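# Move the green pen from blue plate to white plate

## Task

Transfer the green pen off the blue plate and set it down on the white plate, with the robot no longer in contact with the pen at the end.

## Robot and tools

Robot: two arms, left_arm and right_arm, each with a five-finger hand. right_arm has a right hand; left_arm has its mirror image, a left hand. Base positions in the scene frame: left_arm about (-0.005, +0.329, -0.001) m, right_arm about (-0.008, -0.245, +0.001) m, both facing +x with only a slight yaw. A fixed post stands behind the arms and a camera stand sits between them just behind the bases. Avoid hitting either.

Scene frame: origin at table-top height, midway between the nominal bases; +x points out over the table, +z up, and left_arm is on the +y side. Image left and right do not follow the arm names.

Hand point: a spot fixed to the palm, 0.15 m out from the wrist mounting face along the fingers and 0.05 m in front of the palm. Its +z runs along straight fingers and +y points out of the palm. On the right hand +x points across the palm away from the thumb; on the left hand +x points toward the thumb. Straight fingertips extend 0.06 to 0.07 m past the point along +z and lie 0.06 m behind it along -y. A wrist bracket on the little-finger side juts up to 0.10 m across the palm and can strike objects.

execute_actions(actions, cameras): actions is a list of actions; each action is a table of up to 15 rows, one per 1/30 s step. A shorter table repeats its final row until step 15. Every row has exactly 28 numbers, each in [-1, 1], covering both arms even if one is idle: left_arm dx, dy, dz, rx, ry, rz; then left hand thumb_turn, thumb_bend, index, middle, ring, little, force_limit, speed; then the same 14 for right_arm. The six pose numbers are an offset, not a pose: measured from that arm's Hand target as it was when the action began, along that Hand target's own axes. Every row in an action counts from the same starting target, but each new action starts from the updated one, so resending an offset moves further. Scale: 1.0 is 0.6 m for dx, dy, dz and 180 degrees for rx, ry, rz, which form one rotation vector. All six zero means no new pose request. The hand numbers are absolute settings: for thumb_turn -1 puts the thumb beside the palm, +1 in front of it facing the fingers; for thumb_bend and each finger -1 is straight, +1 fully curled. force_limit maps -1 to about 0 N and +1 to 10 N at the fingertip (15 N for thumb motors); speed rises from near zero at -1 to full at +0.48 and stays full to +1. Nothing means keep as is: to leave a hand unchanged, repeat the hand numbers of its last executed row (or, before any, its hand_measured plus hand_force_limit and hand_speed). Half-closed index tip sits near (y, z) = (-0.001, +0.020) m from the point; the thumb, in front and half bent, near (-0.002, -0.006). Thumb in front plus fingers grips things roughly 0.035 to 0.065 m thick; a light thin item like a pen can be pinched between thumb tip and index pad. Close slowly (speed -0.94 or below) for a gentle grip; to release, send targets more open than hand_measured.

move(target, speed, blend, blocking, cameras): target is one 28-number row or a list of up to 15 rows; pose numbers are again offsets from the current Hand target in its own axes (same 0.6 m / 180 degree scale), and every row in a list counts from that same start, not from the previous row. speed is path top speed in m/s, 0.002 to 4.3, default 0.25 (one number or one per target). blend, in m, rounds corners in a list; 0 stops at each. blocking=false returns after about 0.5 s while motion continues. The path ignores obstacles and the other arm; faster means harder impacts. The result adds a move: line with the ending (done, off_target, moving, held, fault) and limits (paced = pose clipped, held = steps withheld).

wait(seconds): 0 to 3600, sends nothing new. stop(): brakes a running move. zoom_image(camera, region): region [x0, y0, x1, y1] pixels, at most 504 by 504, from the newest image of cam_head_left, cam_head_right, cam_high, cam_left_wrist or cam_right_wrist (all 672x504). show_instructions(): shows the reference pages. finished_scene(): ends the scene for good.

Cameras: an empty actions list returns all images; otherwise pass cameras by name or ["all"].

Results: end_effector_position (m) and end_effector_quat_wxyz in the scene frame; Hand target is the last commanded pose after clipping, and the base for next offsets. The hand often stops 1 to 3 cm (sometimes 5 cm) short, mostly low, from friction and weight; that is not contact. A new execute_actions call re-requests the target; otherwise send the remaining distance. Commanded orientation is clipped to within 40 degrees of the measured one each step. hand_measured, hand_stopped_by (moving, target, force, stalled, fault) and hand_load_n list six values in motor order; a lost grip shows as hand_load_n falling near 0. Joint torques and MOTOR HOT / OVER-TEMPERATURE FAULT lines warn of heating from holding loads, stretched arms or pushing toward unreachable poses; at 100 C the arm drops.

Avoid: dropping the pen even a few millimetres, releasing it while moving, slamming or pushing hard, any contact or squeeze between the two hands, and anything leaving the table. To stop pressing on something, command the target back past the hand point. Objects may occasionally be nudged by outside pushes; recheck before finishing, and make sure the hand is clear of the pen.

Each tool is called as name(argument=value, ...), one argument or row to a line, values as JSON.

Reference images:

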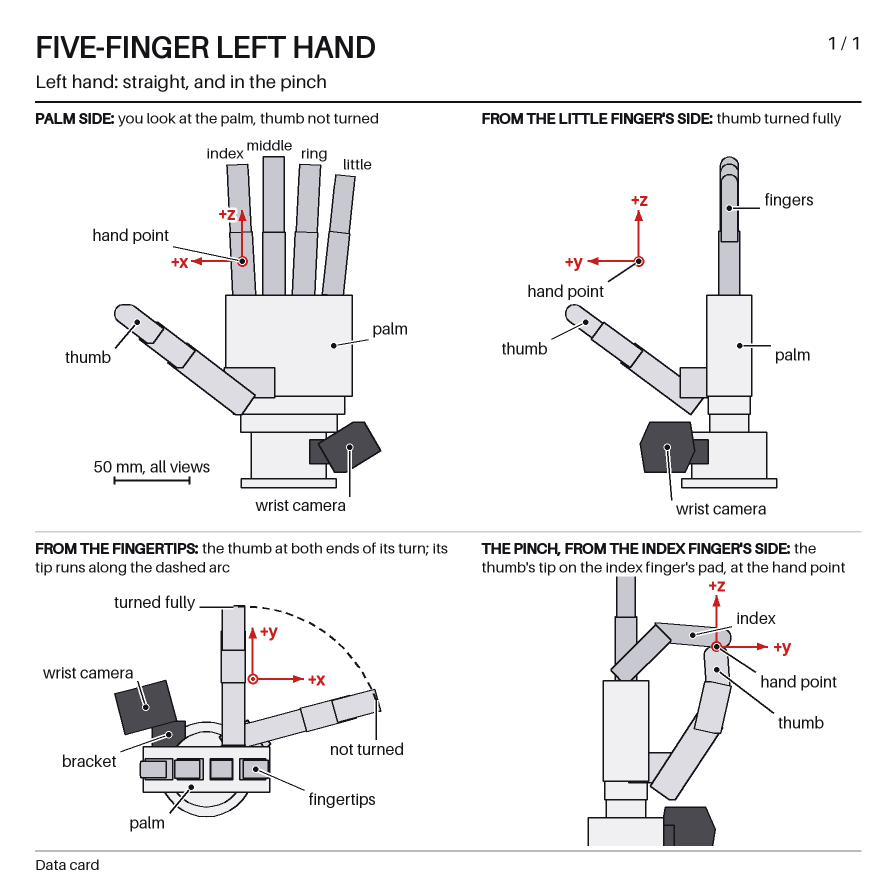

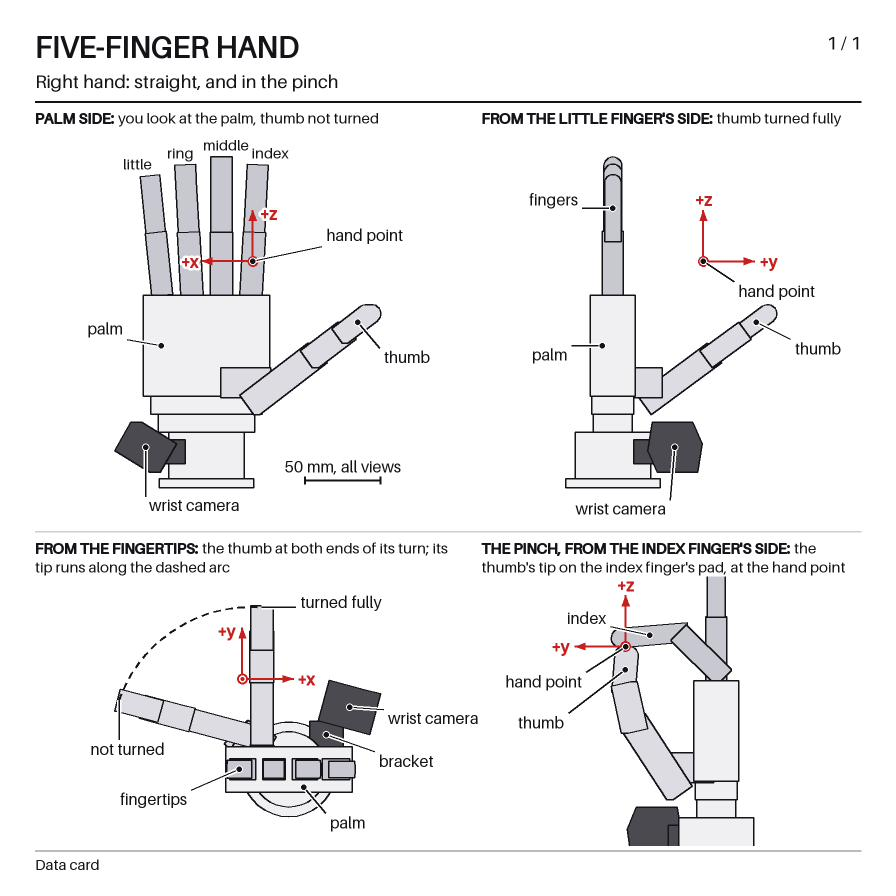

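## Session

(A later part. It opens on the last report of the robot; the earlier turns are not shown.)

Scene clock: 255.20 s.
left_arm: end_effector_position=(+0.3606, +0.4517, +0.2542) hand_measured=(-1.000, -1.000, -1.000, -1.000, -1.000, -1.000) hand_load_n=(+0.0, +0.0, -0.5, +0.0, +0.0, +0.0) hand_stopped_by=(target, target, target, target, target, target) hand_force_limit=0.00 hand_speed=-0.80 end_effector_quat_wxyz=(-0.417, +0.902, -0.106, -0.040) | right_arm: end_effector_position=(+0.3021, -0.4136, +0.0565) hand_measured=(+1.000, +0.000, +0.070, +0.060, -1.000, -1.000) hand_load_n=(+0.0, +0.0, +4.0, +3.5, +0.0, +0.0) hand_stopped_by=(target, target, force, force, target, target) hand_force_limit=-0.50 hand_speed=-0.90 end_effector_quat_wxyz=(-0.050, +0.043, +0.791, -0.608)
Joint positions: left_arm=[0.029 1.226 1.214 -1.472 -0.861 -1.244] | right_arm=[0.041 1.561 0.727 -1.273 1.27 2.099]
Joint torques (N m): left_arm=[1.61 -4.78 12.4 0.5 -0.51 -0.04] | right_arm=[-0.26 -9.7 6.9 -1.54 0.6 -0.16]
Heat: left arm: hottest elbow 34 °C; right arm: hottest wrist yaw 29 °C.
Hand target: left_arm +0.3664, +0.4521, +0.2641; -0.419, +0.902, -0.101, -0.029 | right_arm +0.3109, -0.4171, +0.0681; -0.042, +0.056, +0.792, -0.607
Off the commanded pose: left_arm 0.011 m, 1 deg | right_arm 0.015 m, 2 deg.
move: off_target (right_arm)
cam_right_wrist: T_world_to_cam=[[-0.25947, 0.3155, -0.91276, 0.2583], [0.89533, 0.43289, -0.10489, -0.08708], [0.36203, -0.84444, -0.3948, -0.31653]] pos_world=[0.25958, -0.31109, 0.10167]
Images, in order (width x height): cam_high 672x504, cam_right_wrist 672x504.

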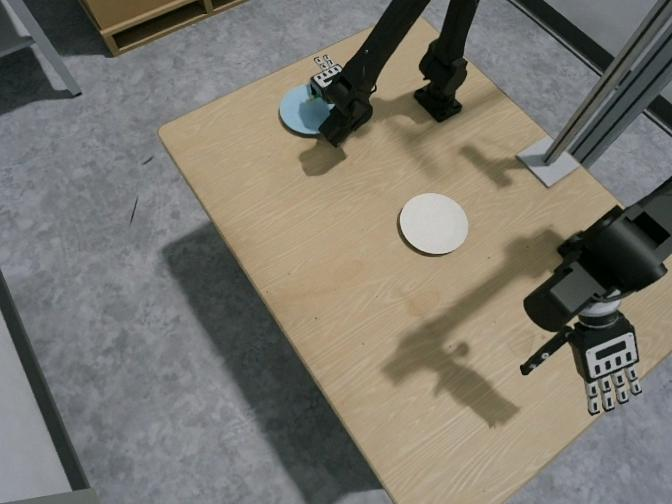

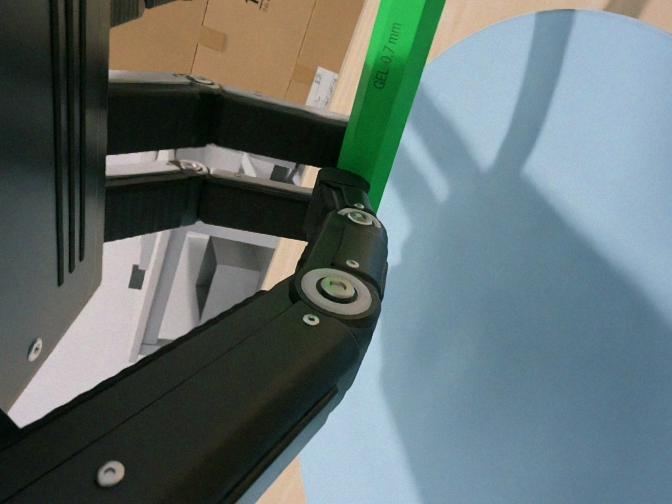

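move(
  target=[
    [0,0,0,0,0,0,-1,-1,-1,-1,-1,-1,0,-0.8,0.0038,-0.0765,-0.0497,0,0,0,1,0,0.15,0.15,-1,-1,-0.5,-0.9],
    [0,0,0,0,0,0,-1,-1,-1,-1,-1,-1,0,-0.8,0.0425,-0.0258,-0.4315,-0.0004,-0.2308,-0.0623,1,0,0.15,0.15,-1,-1,-0.5,-0.9],
    [0,0,0,0,0,0,-1,-1,-1,-1,-1,-1,0,-0.8,0.2005,0.1077,-0.8008,-0.0007,-0.4616,-0.1246,1,0,0.15,0.15,-1,-1,-0.5,-0.9],
  ],
  speed=0.15,
  blend=[0.03,0.08,0],
  cameras=["all"],
)

Scene clock: 290.23 s.
left_arm: end_effector_position=(+0.3606, +0.4517, +0.2542) hand_measured=(-1.000, -1.000, -1.000, -1.000, -1.000, -1.000) hand_load_n=(-0.5, +0.0, +0.0, -0.5, +0.0, +0.0) hand_stopped_by=(target, target, target, target, target, target) hand_force_limit=0.00 hand_speed=-0.80 end_effector_quat_wxyz=(-0.417, +0.902, -0.106, -0.040) | right_arm: end_effector_position=(+0.2597, +0.0739, +0.1236) hand_measured=(+1.000, +0.000, +0.070, +0.060, -1.000, -1.000) hand_load_n=(-0.5, +0.5, +4.5, +3.5, +0.0, +0.0) hand_stopped_by=(target, target, force, force, target, target) hand_force_limit=-0.50 hand_speed=-0.90 end_effector_quat_wxyz=(+0.374, -0.503, +0.615, -0.478)
Joint positions: left_arm=[0.029 1.226 1.214 -1.472 -0.861 -1.244] | right_arm=[1.312 1.355 0.771 -0.779 1.299 1.333]
Joint torques (N m): left_arm=[1.73 -5.19 12.44 0.42 -0.49 -0.03] | right_arm=[1.03 -9.41 6.79 1.06 0.71 -0.24]
Heat: left arm: hottest elbow 34 °C; right arm: hottest wrist yaw 29 °C.
Hand target: left_arm +0.3664, +0.4521, +0.2641; -0.419, +0.902, -0.101, -0.029 | right_arm +0.2591, +0.0757, +0.1308; +0.383, -0.499, +0.617, -0.472
Off the commanded pose: left_arm 0.011 m, 1 deg | right_arm 0.007 m, 1 deg.
move: done; blend cut to 0.0274 m at target 1
cam_right_wrist: T_world_to_cam=[[-0.34241, -0.22495, -0.91222, 0.21617], [-0.35443, 0.93011, -0.09632, 0.0336], [0.87013, 0.29034, -0.39821, -0.07844]] pos_world=[0.15418, 0.04015, 0.16919]

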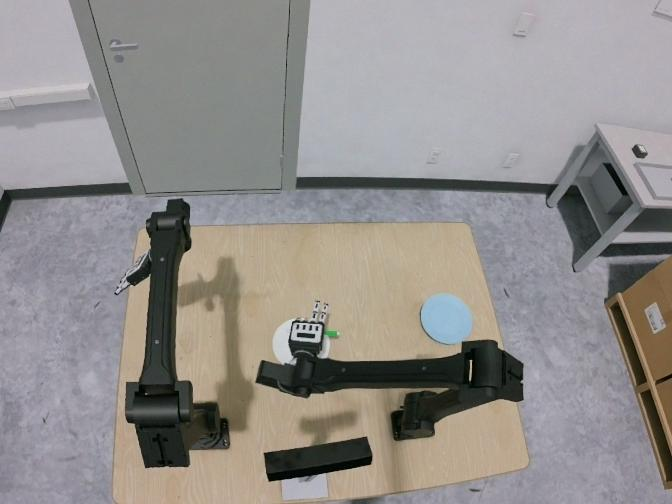

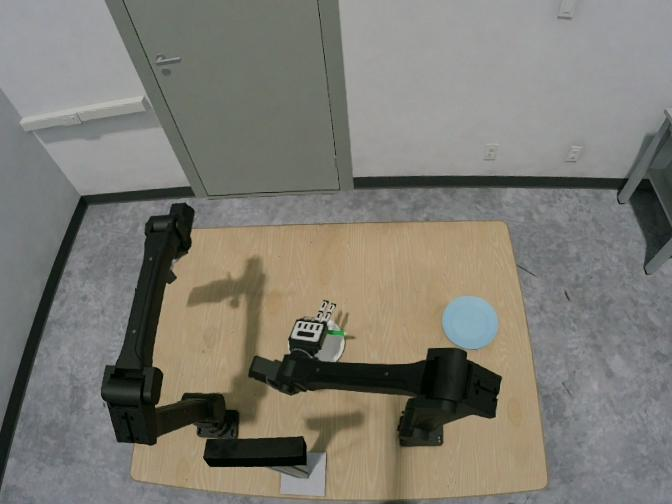

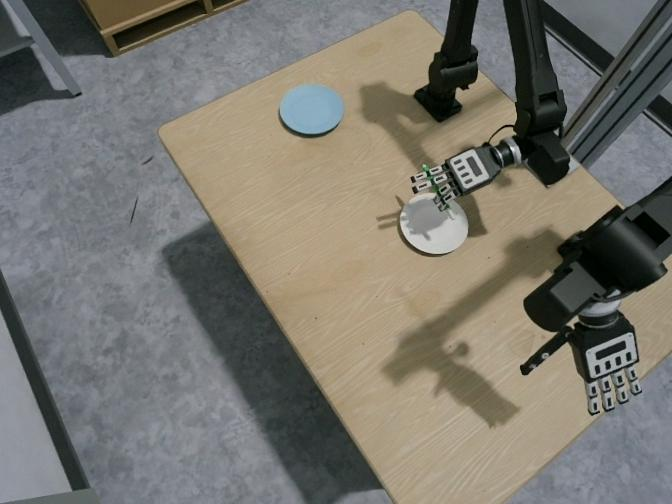

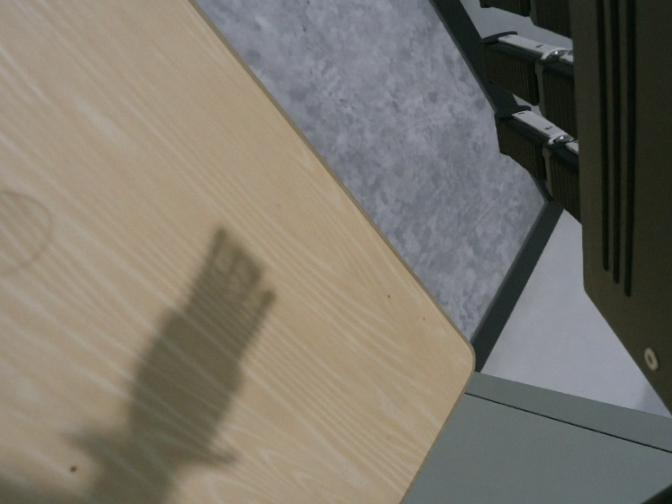

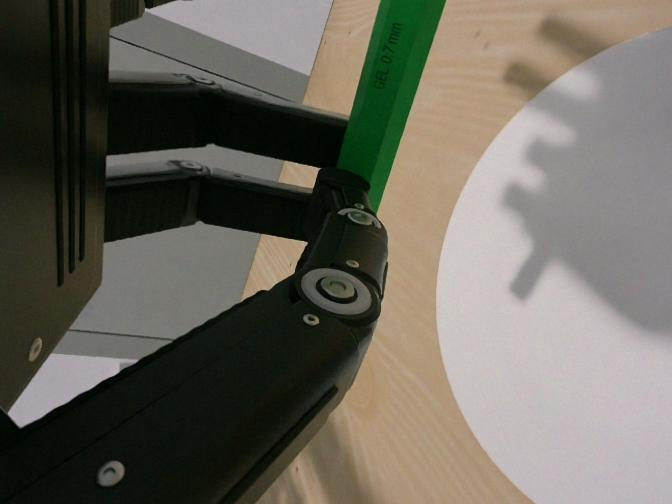

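zoom_image(
  camera="cam_high",
  region=[370, 130, 520, 270],
)

zoom_image(
  camera="cam_head_right",
  region=[260, 280, 380, 390],
)

Scaled by 3.360 from the camera's image (finer frame: 960x720).

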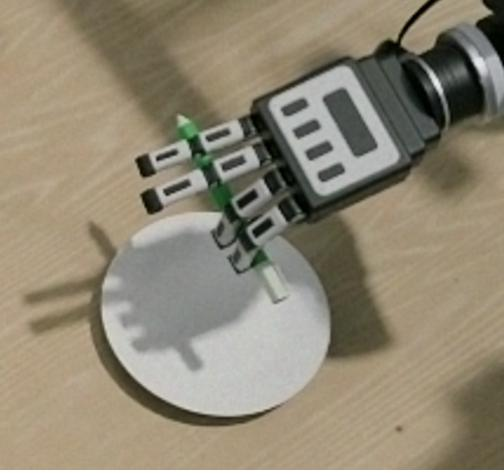

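Scaled by 4.200 from the camera's image (finer frame: 960x720).

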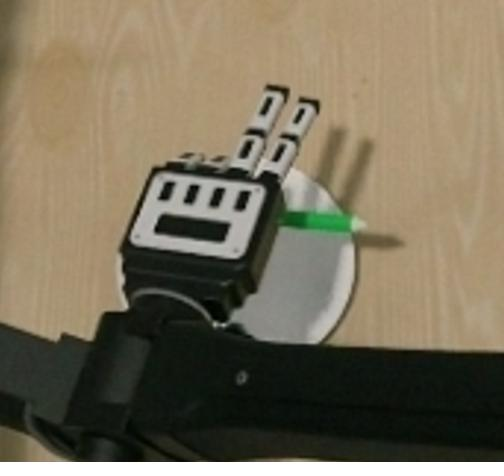

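move(
  target=[0,0,0,0,0,0,-1,-1,-1,-1,-1,-1,0,-0.8,-0.0527,0.1155,0.0333,0.005,-0.0102,0.0378,1,0,0.15,0.15,-1,-1,-0.5,-0.9],
  speed=0.1,
  cameras=["cam_right_wrist","cam_high","cam_head_right","cam_head_left"],
)

zoom_image(
  camera="cam_high",
  region=[370, 150, 520, 270],
)

Scene clock: 342.73 s.
left_arm: end_effector_position=(+0.3606, +0.4517, +0.2542) hand_measured=(-1.000, -1.000, -1.000, -1.000, -1.000, -1.000) hand_load_n=(+0.0, +0.0, -0.5, +0.0, +0.0, -0.5) hand_stopped_by=(target, target, target, target, target, target) hand_force_limit=0.00 hand_speed=-0.80 end_effector_quat_wxyz=(-0.417, +0.902, -0.106, -0.040) | right_arm: end_effector_position=(+0.2697, +0.1066, +0.0620) hand_measured=(+1.000, +0.000, +0.070, +0.060, -1.000, -1.000) hand_load_n=(+0.0, +0.5, +4.0, +3.5, +0.0, +0.0) hand_stopped_by=(target, target, force, force, target, target) hand_force_limit=-0.50 hand_speed=-0.90 end_effector_quat_wxyz=(+0.423, -0.462, +0.640, -0.444)
Joint positions: left_arm=[0.029 1.226 1.214 -1.472 -0.861 -1.244] | right_arm=[1.312 1.53 0.707 -0.396 1.304 1.343]
Joint torques (N m): left_arm=[1.61 -4.78 12.42 0.51 -0.48 -0.04] | right_arm=[1.79 -8.47 5.18 1.47 0.8 -0.24]
Heat: left arm: hottest elbow 34 °C; right arm: hottest wrist yaw 28 °C.
Hand target: left_arm +0.3664, +0.4521, +0.2641; -0.419, +0.902, -0.101, -0.029 | right_arm +0.2669, +0.1066, +0.0588; +0.424, -0.466, +0.636, -0.445
Off the commanded pose: left_arm 0.011 m, 1 deg | right_arm 0.004 m, 1 deg.
move: done
cam_right_wrist: T_world_to_cam=[[-0.2998, -0.08639, -0.95008, 0.14687], [-0.34919, 0.93672, 0.02502, -0.00887], [0.8878, 0.33926, -0.311, -0.13648]] pos_world=[0.1621, 0.0673, 0.09731]
Images, in order (width x height): cam_head_left 672x504, cam_head_right 672x504, cam_high 672x504, cam_right_wrist 672x504.

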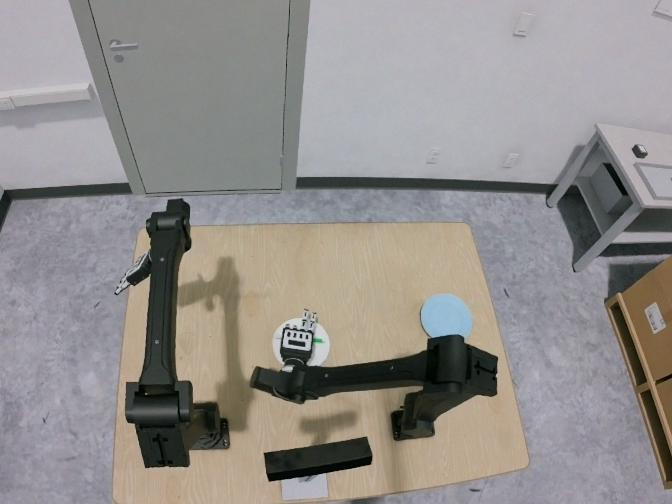

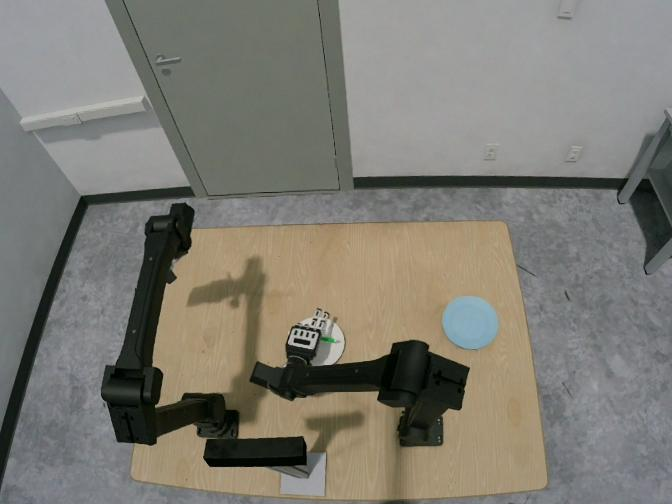

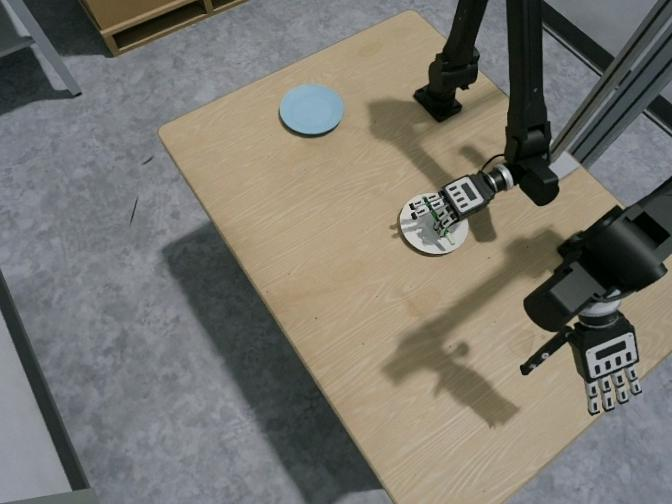

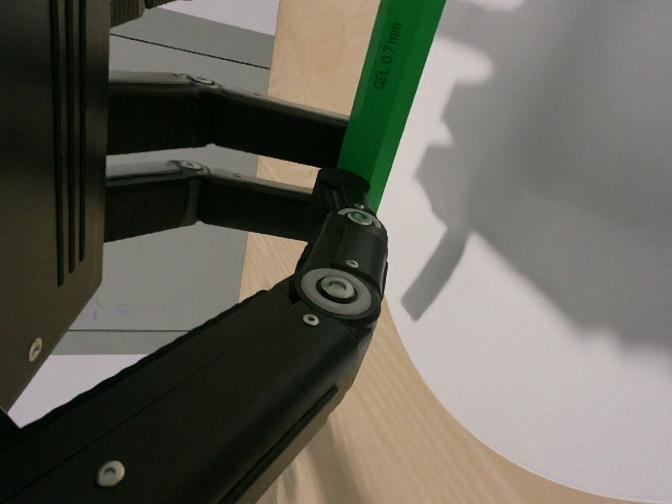

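Scaled by 3.360 from the camera's image (finer frame: 960x720).

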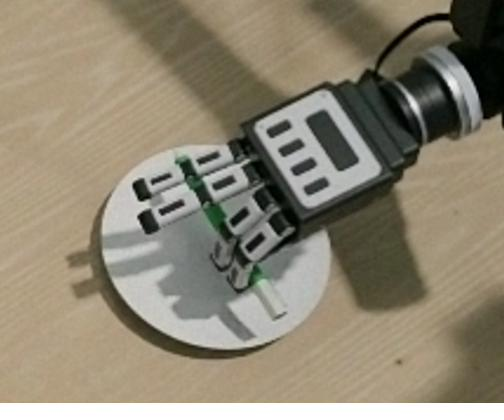

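move(
  target=[0,0,0,0,0,0,-1,-1,-1,-1,-1,-1,0,-0.8,0.0137,0.0405,0.0068,0,0,0,1,0,0.15,0.15,-1,-1,-0.5,-0.9],
  speed=0.06,
  cameras=["cam_right_wrist","cam_high","cam_head_right"],
)

zoom_image(
  camera="cam_high",
  region=[370, 150, 520, 270],
)

Scene clock: 356.37 s.
left_arm: end_effector_position=(+0.3606, +0.4517, +0.2542) hand_measured=(-1.000, -1.000, -1.000, -1.000, -1.000, -1.000) hand_load_n=(+0.0, +0.0, -0.5, +0.0, +0.0, +0.0) hand_stopped_by=(target, target, target, target, target, target) hand_force_limit=0.00 hand_speed=-0.80 end_effector_quat_wxyz=(-0.417, +0.902, -0.106, -0.040) | right_arm: end_effector_position=(+0.2680, +0.1004, +0.0371) hand_measured=(+1.000, +0.000, +0.070, +0.060, -1.000, -1.000) hand_load_n=(+0.0, +0.5, +4.0, +3.5, +0.0, +0.0) hand_stopped_by=(target, target, force, force, target, target) hand_force_limit=-0.50 hand_speed=-0.90 end_effector_quat_wxyz=(+0.420, -0.464, +0.639, -0.447)
Joint positions: left_arm=[0.029 1.226 1.214 -1.472 -0.861 -1.244] | right_arm=[1.312 1.583 0.675 -0.323 1.306 1.344]
Joint torques (N m): left_arm=[1.49 -5.07 12.42 0.49 -0.48 -0.03] | right_arm=[1.73 -7.53 4.88 1.1 0.9 -0.14]
Heat: left arm: hottest elbow 35 °C; right arm: hottest wrist yaw 28 °C.
Hand target: left_arm +0.3664, +0.4521, +0.2641; -0.419, +0.902, -0.101, -0.029 | right_arm +0.2638, +0.1018, +0.0334; +0.424, -0.466, +0.636, -0.445
Off the commanded pose: left_arm 0.011 m, 1 deg | right_arm 0.006 m, 1 deg.
move: done
cam_right_wrist: T_world_to_cam=[[-0.3017, -0.09594, -0.94856, 0.12349], [-0.34845, 0.93719, 0.01604, -0.0028], [0.88745, 0.33537, -0.31618, -0.13998]] pos_world=[0.1605, 0.06142, 0.07292]
Images, in order (width x height): cam_head_right 672x504, cam_high 672x504, cam_right_wrist 672x504.

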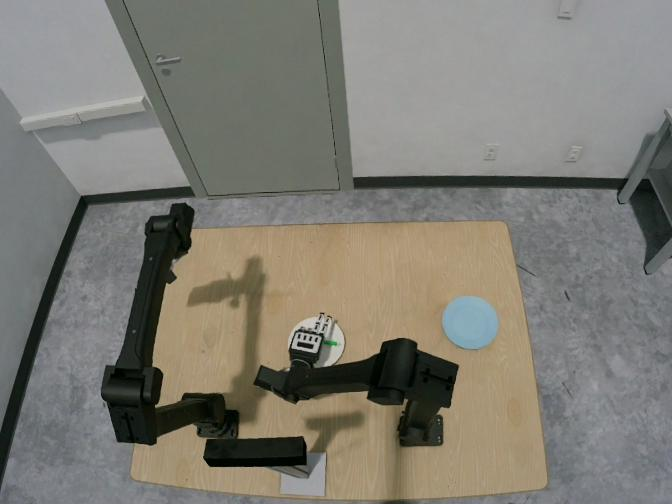

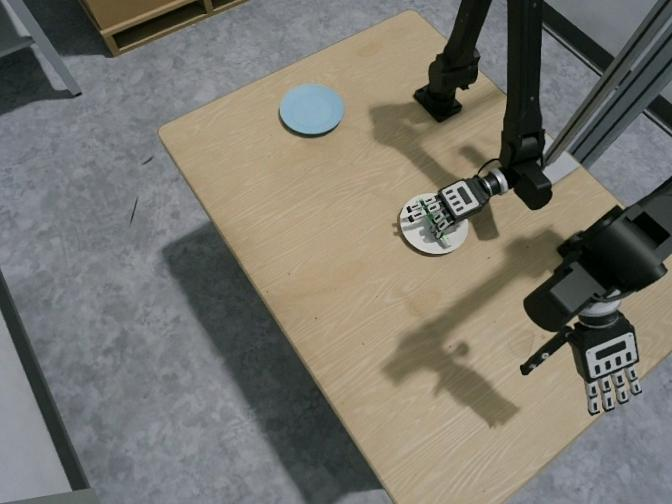

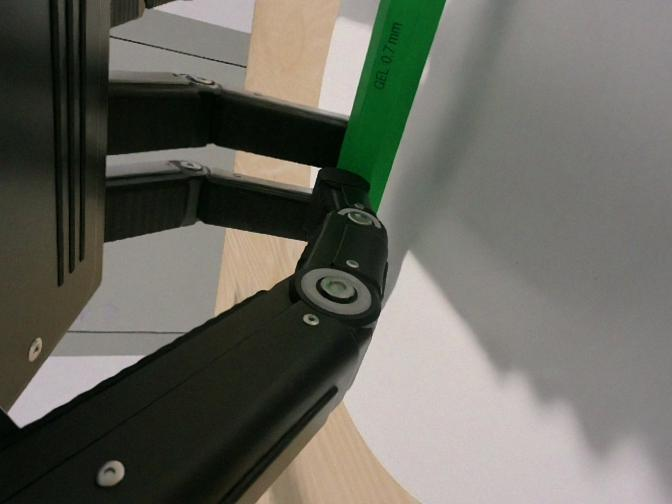

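Scaled by 3.360 from the camera's image (finer frame: 960x720).

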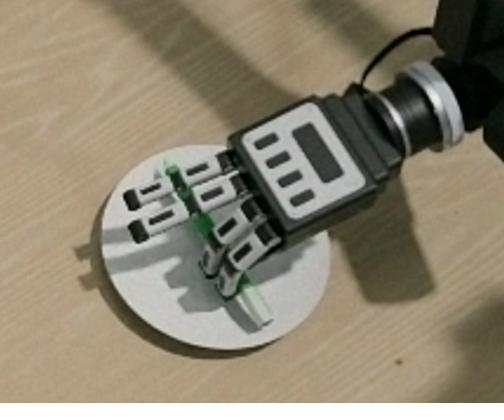

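zoom_image(
  camera="cam_right_wrist",
  region=[230, 0, 510, 240],
)

Scaled by 1.800 from the camera's image (finer frame: 960x720).

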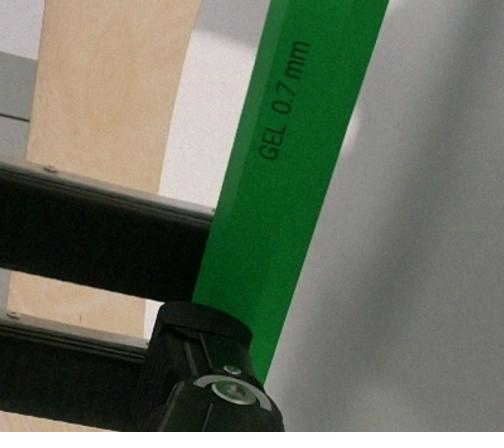

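move(
  target=[0,0,0,0,0,0,-1,-1,-1,-1,-1,-1,0,-0.8,0.0019,0.0144,0.0037,0,0,0,1,0,0.15,0.15,-1,-1,-0.5,-0.9],
  speed=0.04,
  cameras=["cam_right_wrist","cam_high"],
)

zoom_image(
  camera="cam_right_wrist",
  region=[230, 0, 510, 240],
)

Scene clock: 364.17 s.
left_arm: end_effector_position=(+0.3606, +0.4517, +0.2542) hand_measured=(-1.000, -1.000, -1.000, -1.000, -1.000, -1.000) hand_load_n=(+0.0, +0.0, +0.0, +0.0, -0.5, +0.0) hand_stopped_by=(target, target, target, target, target, target) hand_force_limit=0.00 hand_speed=-0.80 end_effector_quat_wxyz=(-0.417, +0.902, -0.106, -0.040) | right_arm: end_effector_position=(+0.2683, +0.1006, +0.0293) hand_measured=(+1.000, +0.000, +0.070, +0.060, -1.000, -1.000) hand_load_n=(+0.0, +0.0, +4.0, +3.5, +0.0, +0.0) hand_stopped_by=(target, target, force, force, target, target) hand_force_limit=-0.50 hand_speed=-0.90 end_effector_quat_wxyz=(+0.421, -0.463, +0.639, -0.447)
Joint positions: left_arm=[0.029 1.226 1.214 -1.472 -0.861 -1.244] | right_arm=[1.312 1.606 0.67 -0.292 1.308 1.345]
Joint torques (N m): left_arm=[1.67 -4.84 12.45 0.55 -0.5 -0.03] | right_arm=[0.73 -8.41 4.62 1.66 0.78 -0.11]
Heat: left arm: hottest elbow 35 °C; right arm: hottest wrist yaw 28 °C.
Hand target: left_arm +0.3664, +0.4521, +0.2641; -0.419, +0.902, -0.101, -0.029 | right_arm +0.2639, +0.1019, +0.0244; +0.424, -0.466, +0.636, -0.445
Off the commanded pose: left_arm 0.011 m, 1 deg | right_arm 0.007 m, 1 deg.
move: done
cam_right_wrist: T_world_to_cam=[[-0.29946, -0.09369, -0.9495, 0.11544], [-0.3478, 0.93741, 0.0172, -0.00308], [0.88846, 0.33539, -0.3133, -0.14317]] pos_world=[0.1607, 0.06172, 0.06481]
Images, in order (width x height): cam_high 672x504, cam_right_wrist 672x504.

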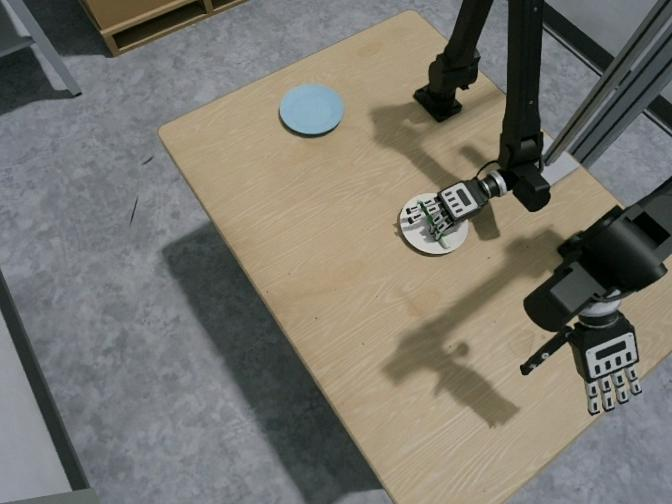

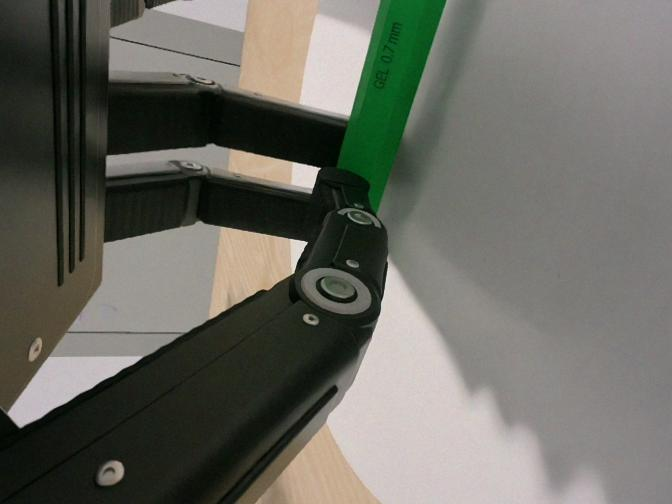

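Scaled by 1.800 from the camera's image (finer frame: 960x720).

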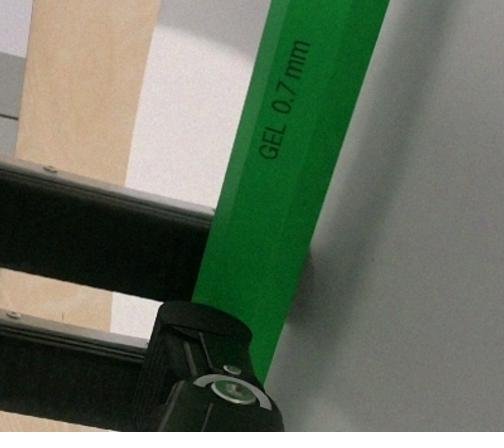

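move(
  target=[0,0,0,0,0,0,-1,-1,-1,-1,-1,-1,0,-0.8,0.0009,0.0064,0.0017,0,0,0,1,0,0.15,0.15,-1,-1,-0.5,-0.9],
  speed=0.03,
  cameras=["cam_right_wrist","cam_high"],
)

zoom_image(
  camera="cam_right_wrist",
  region=[230, 0, 510, 240],
)

Scene clock: 369.37 s.
left_arm: end_effector_position=(+0.3606, +0.4517, +0.2542) hand_measured=(-1.000, -1.000, -1.000, -1.000, -1.000, -1.000) hand_load_n=(-0.5, +0.0, +0.0, +0.0, +0.0, +0.0) hand_stopped_by=(target, target, target, target, target, target) hand_force_limit=0.00 hand_speed=-0.80 end_effector_quat_wxyz=(-0.417, +0.902, -0.106, -0.040) | right_arm: end_effector_position=(+0.2691, +0.1019, +0.0284) hand_measured=(+1.000, +0.000, +0.070, +0.060, -1.000, -1.000) hand_load_n=(+0.0, -0.5, +3.5, +3.0, +0.0, +0.0) hand_stopped_by=(target, target, force, force, target, target) hand_force_limit=-0.50 hand_speed=-0.90 end_effector_quat_wxyz=(+0.424, -0.460, +0.639, -0.447)
Joint positions: left_arm=[0.029 1.226 1.214 -1.472 -0.861 -1.244] | right_arm=[1.312 1.612 0.67 -0.278 1.311 1.345]
Joint torques (N m): left_arm=[1.49 -4.89 12.37 0.49 -0.5 -0.04] | right_arm=[1.73 -7.88 4.55 1.44 0.59 -0.14]
Heat: left arm: hottest elbow 35 °C; right arm: hottest wrist yaw 28 °C.
Hand target: left_arm +0.3664, +0.4521, +0.2641; -0.419, +0.902, -0.101, -0.029 | right_arm +0.2639, +0.1019, +0.0204; +0.424, -0.466, +0.636, -0.445
Off the commanded pose: left_arm 0.011 m, 1 deg | right_arm 0.010 m, 1 deg.
move: done
cam_right_wrist: T_world_to_cam=[[-0.29474, -0.08762, -0.95155, 0.11319], [-0.34683, 0.93769, 0.02108, -0.00448], [0.89041, 0.33624, -0.30677, -0.14541]] pos_world=[0.16129, 0.06301, 0.06319]
Images, in order (width x height): cam_high 672x504, cam_right_wrist 672x504.

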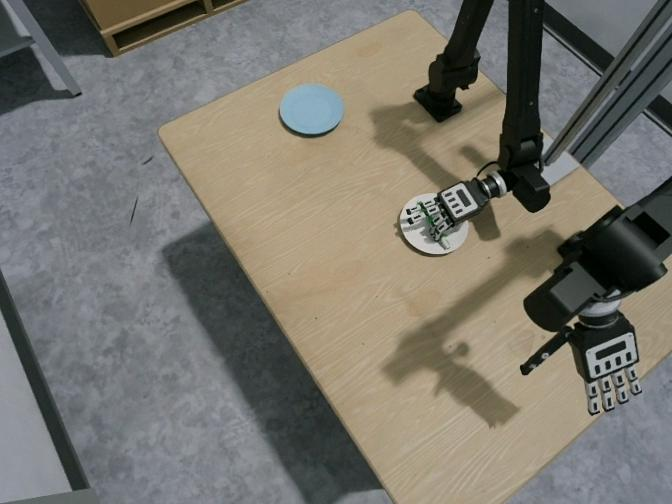

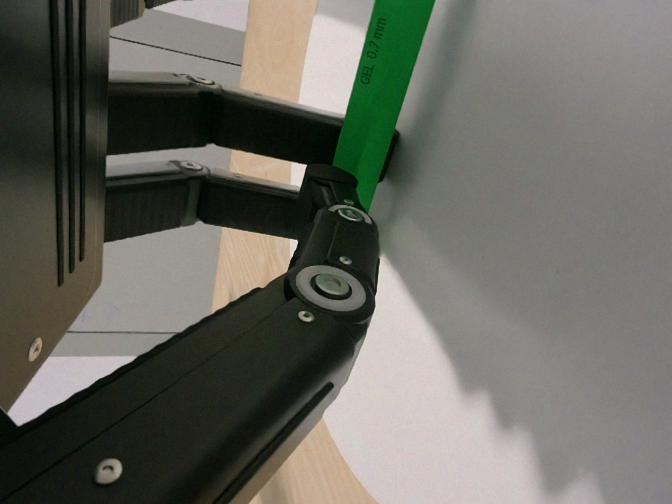

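Scaled by 1.800 from the camera's image (finer frame: 960x720).

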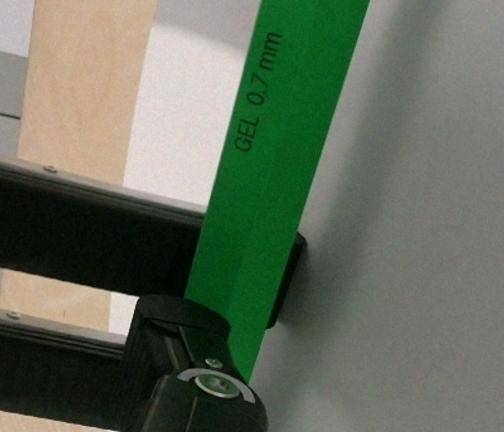

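move(
  target=[0,0,0,0,0,0,-1,-1,-1,-1,-1,-1,0,-0.8,-0.0007,-0.0048,-0.0012,0,0,0,1,0,0.15,0.15,-1,-1,-0.5,-0.9],
  speed=0.03,
  cameras=["cam_right_wrist","cam_high"],
)

zoom_image(
  camera="cam_right_wrist",
  region=[230, 0, 510, 240],
)

zoom_image(
  camera="cam_high",
  region=[370, 150, 520, 270],
)

Scene clock: 383.57 s.
left_arm: end_effector_position=(+0.3606, +0.4517, +0.2542) hand_measured=(-1.000, -1.000, -1.000, -1.000, -1.000, -1.000) hand_load_n=(+0.0, +0.0, +0.0, +0.0, +0.0, +0.0) hand_stopped_by=(target, target, target, target, target, target) hand_force_limit=0.00 hand_speed=-0.80 end_effector_quat_wxyz=(-0.417, +0.902, -0.106, -0.040) | right_arm: end_effector_position=(+0.2691, +0.1019, +0.0284) hand_measured=(+1.000, +0.000, +0.070, +0.060, -1.000, -1.000) hand_load_n=(+0.0, -0.5, +4.0, +3.0, -0.5, +0.0) hand_stopped_by=(target, target, force, force, target, target) hand_force_limit=-0.50 hand_speed=-0.90 end_effector_quat_wxyz=(+0.424, -0.460, +0.639, -0.447)
Joint positions: left_arm=[0.029 1.226 1.214 -1.472 -0.861 -1.244] | right_arm=[1.312 1.612 0.67 -0.278 1.311 1.345]
Joint torques (N m): left_arm=[1.44 -5.01 12.44 0.47 -0.47 -0.06] | right_arm=[1.26 -8.47 4.66 0.96 0.62 -0.07]
Heat: left arm: hottest elbow 35 °C; right arm: hottest wrist yaw 28 °C.
Hand target: left_arm +0.3664, +0.4521, +0.2641; -0.419, +0.902, -0.101, -0.029 | right_arm +0.2639, +0.1019, +0.0234; +0.424, -0.466, +0.636, -0.445
Off the commanded pose: left_arm 0.011 m, 1 deg | right_arm 0.007 m, 1 deg.
move: done
cam_right_wrist: T_world_to_cam=[[-0.29474, -0.08762, -0.95155, 0.11319], [-0.34683, 0.93769, 0.02108, -0.00448], [0.89041, 0.33624, -0.30677, -0.14541]] pos_world=[0.16129, 0.06301, 0.06319]
Images, in order (width x height): cam_high 672x504, cam_right_wrist 672x504.

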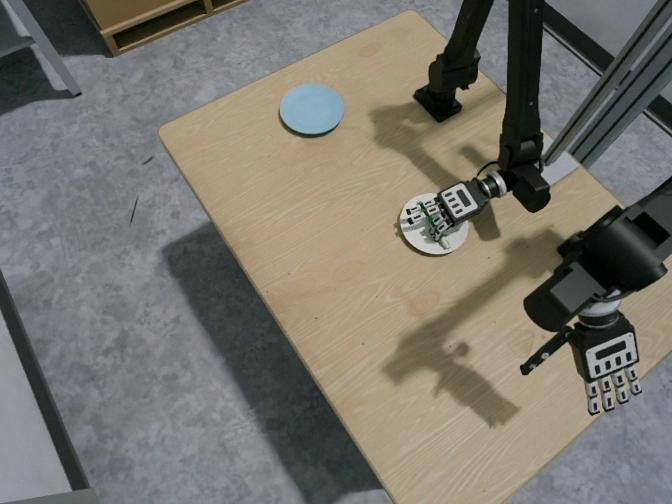

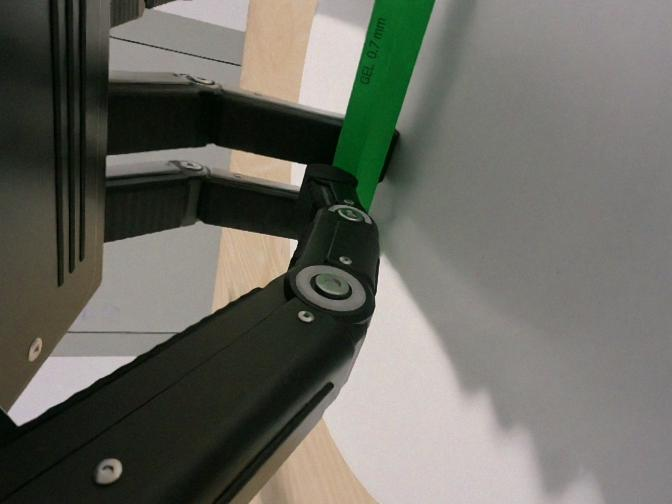

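Scaled by 1.800 from the camera's image (finer frame: 960x720).

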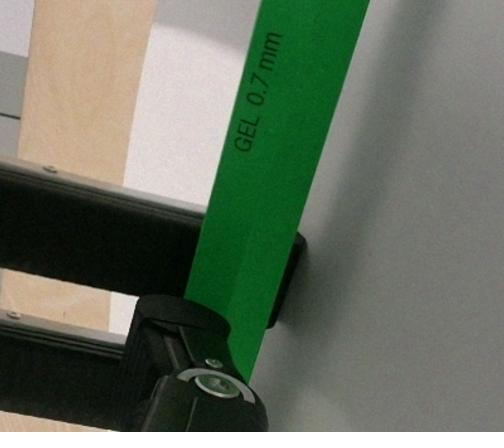

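Scaled by 3.360 from the camera's image (finer frame: 960x720).

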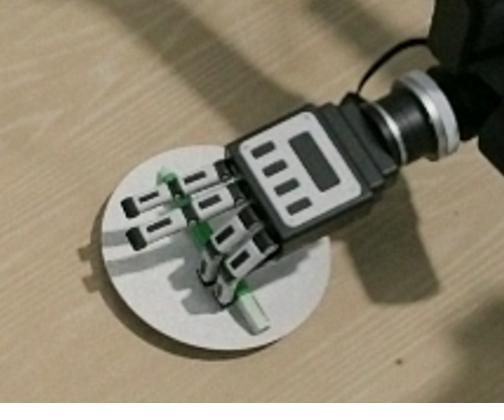

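move(
  target=[0,0,0,0,0,0,-1,-1,-1,-1,-1,-1,0,-0.8,0,0,0,0,0,0,1,0,-0.3,-0.3,-1,-1,-0.5,-0.87],
  cameras=["cam_right_wrist","cam_high"],
)

zoom_image(
  camera="cam_high",
  region=[370, 150, 520, 270],
)

Scene clock: 392.33 s.
left_arm: end_effector_position=(+0.3606, +0.4517, +0.2542) hand_measured=(-1.000, -1.000, -1.000, -1.000, -1.000, -1.000) hand_load_n=(+0.0, +0.0, +0.0, +0.0, +0.0, +0.0) hand_stopped_by=(target, target, target, target, target, target) hand_force_limit=0.00 hand_speed=-0.80 end_effector_quat_wxyz=(-0.417, +0.902, -0.106, -0.040) | right_arm: end_effector_position=(+0.2690, +0.1020, +0.0282) hand_measured=(+1.000, +0.000, -0.300, -0.300, -1.000, -1.000) hand_load_n=(+0.0, +0.0, +0.0, +0.0, -0.5, +0.0) hand_stopped_by=(target, target, target, target, target, target) hand_force_limit=-0.50 hand_speed=-0.87 end_effector_quat_wxyz=(+0.424, -0.461, +0.640, -0.446)
Joint positions: left_arm=[0.029 1.226 1.214 -1.472 -0.861 -1.244] | right_arm=[1.312 1.612 0.67 -0.278 1.31 1.345]
Joint torques (N m): left_arm=[1.55 -4.84 12.41 0.5 -0.51 -0.04] | right_arm=[1.14 -8.47 4.4 1.03 0.66 -0.07]
Heat: left arm: hottest elbow 35 °C; right arm: hottest wrist yaw 28 °C.
Hand target: left_arm +0.3664, +0.4521, +0.2641; -0.419, +0.902, -0.101, -0.029 | right_arm +0.2639, +0.1019, +0.0233; +0.424, -0.466, +0.636, -0.445
Off the commanded pose: left_arm 0.011 m, 1 deg | right_arm 0.007 m, 1 deg.
move: done
cam_right_wrist: T_world_to_cam=[[-0.29568, -0.08742, -0.95128, 0.11319], [-0.34712, 0.93757, 0.02174, -0.00449], [0.88999, 0.33664, -0.30756, -0.14526]] pos_world=[0.16119, 0.06301, 0.0631]
Images, in order (width x height): cam_high 672x504, cam_right_wrist 672x504.

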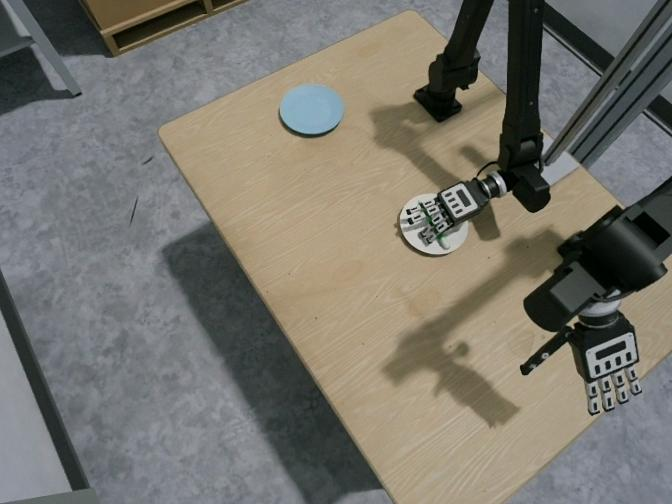

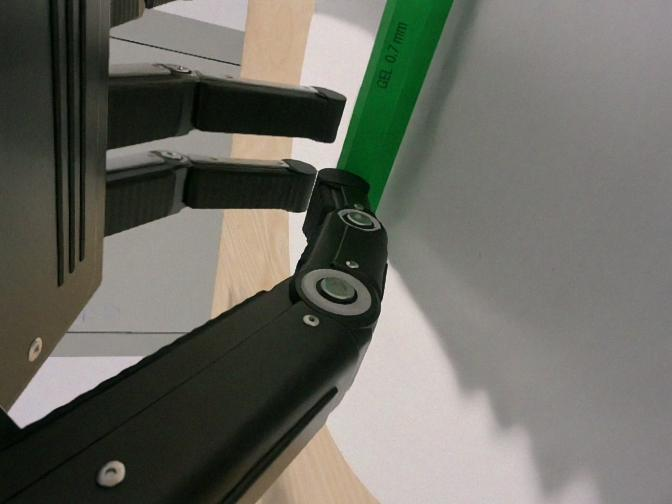

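Scaled by 3.360 from the camera's image (finer frame: 960x720).

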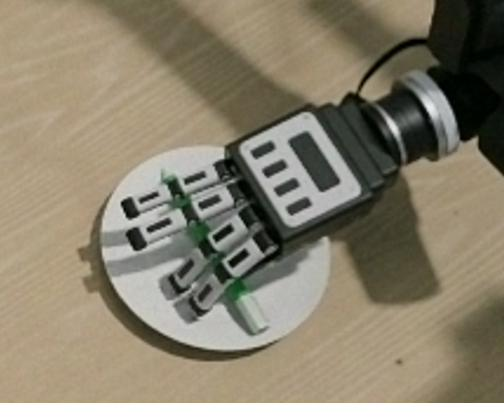

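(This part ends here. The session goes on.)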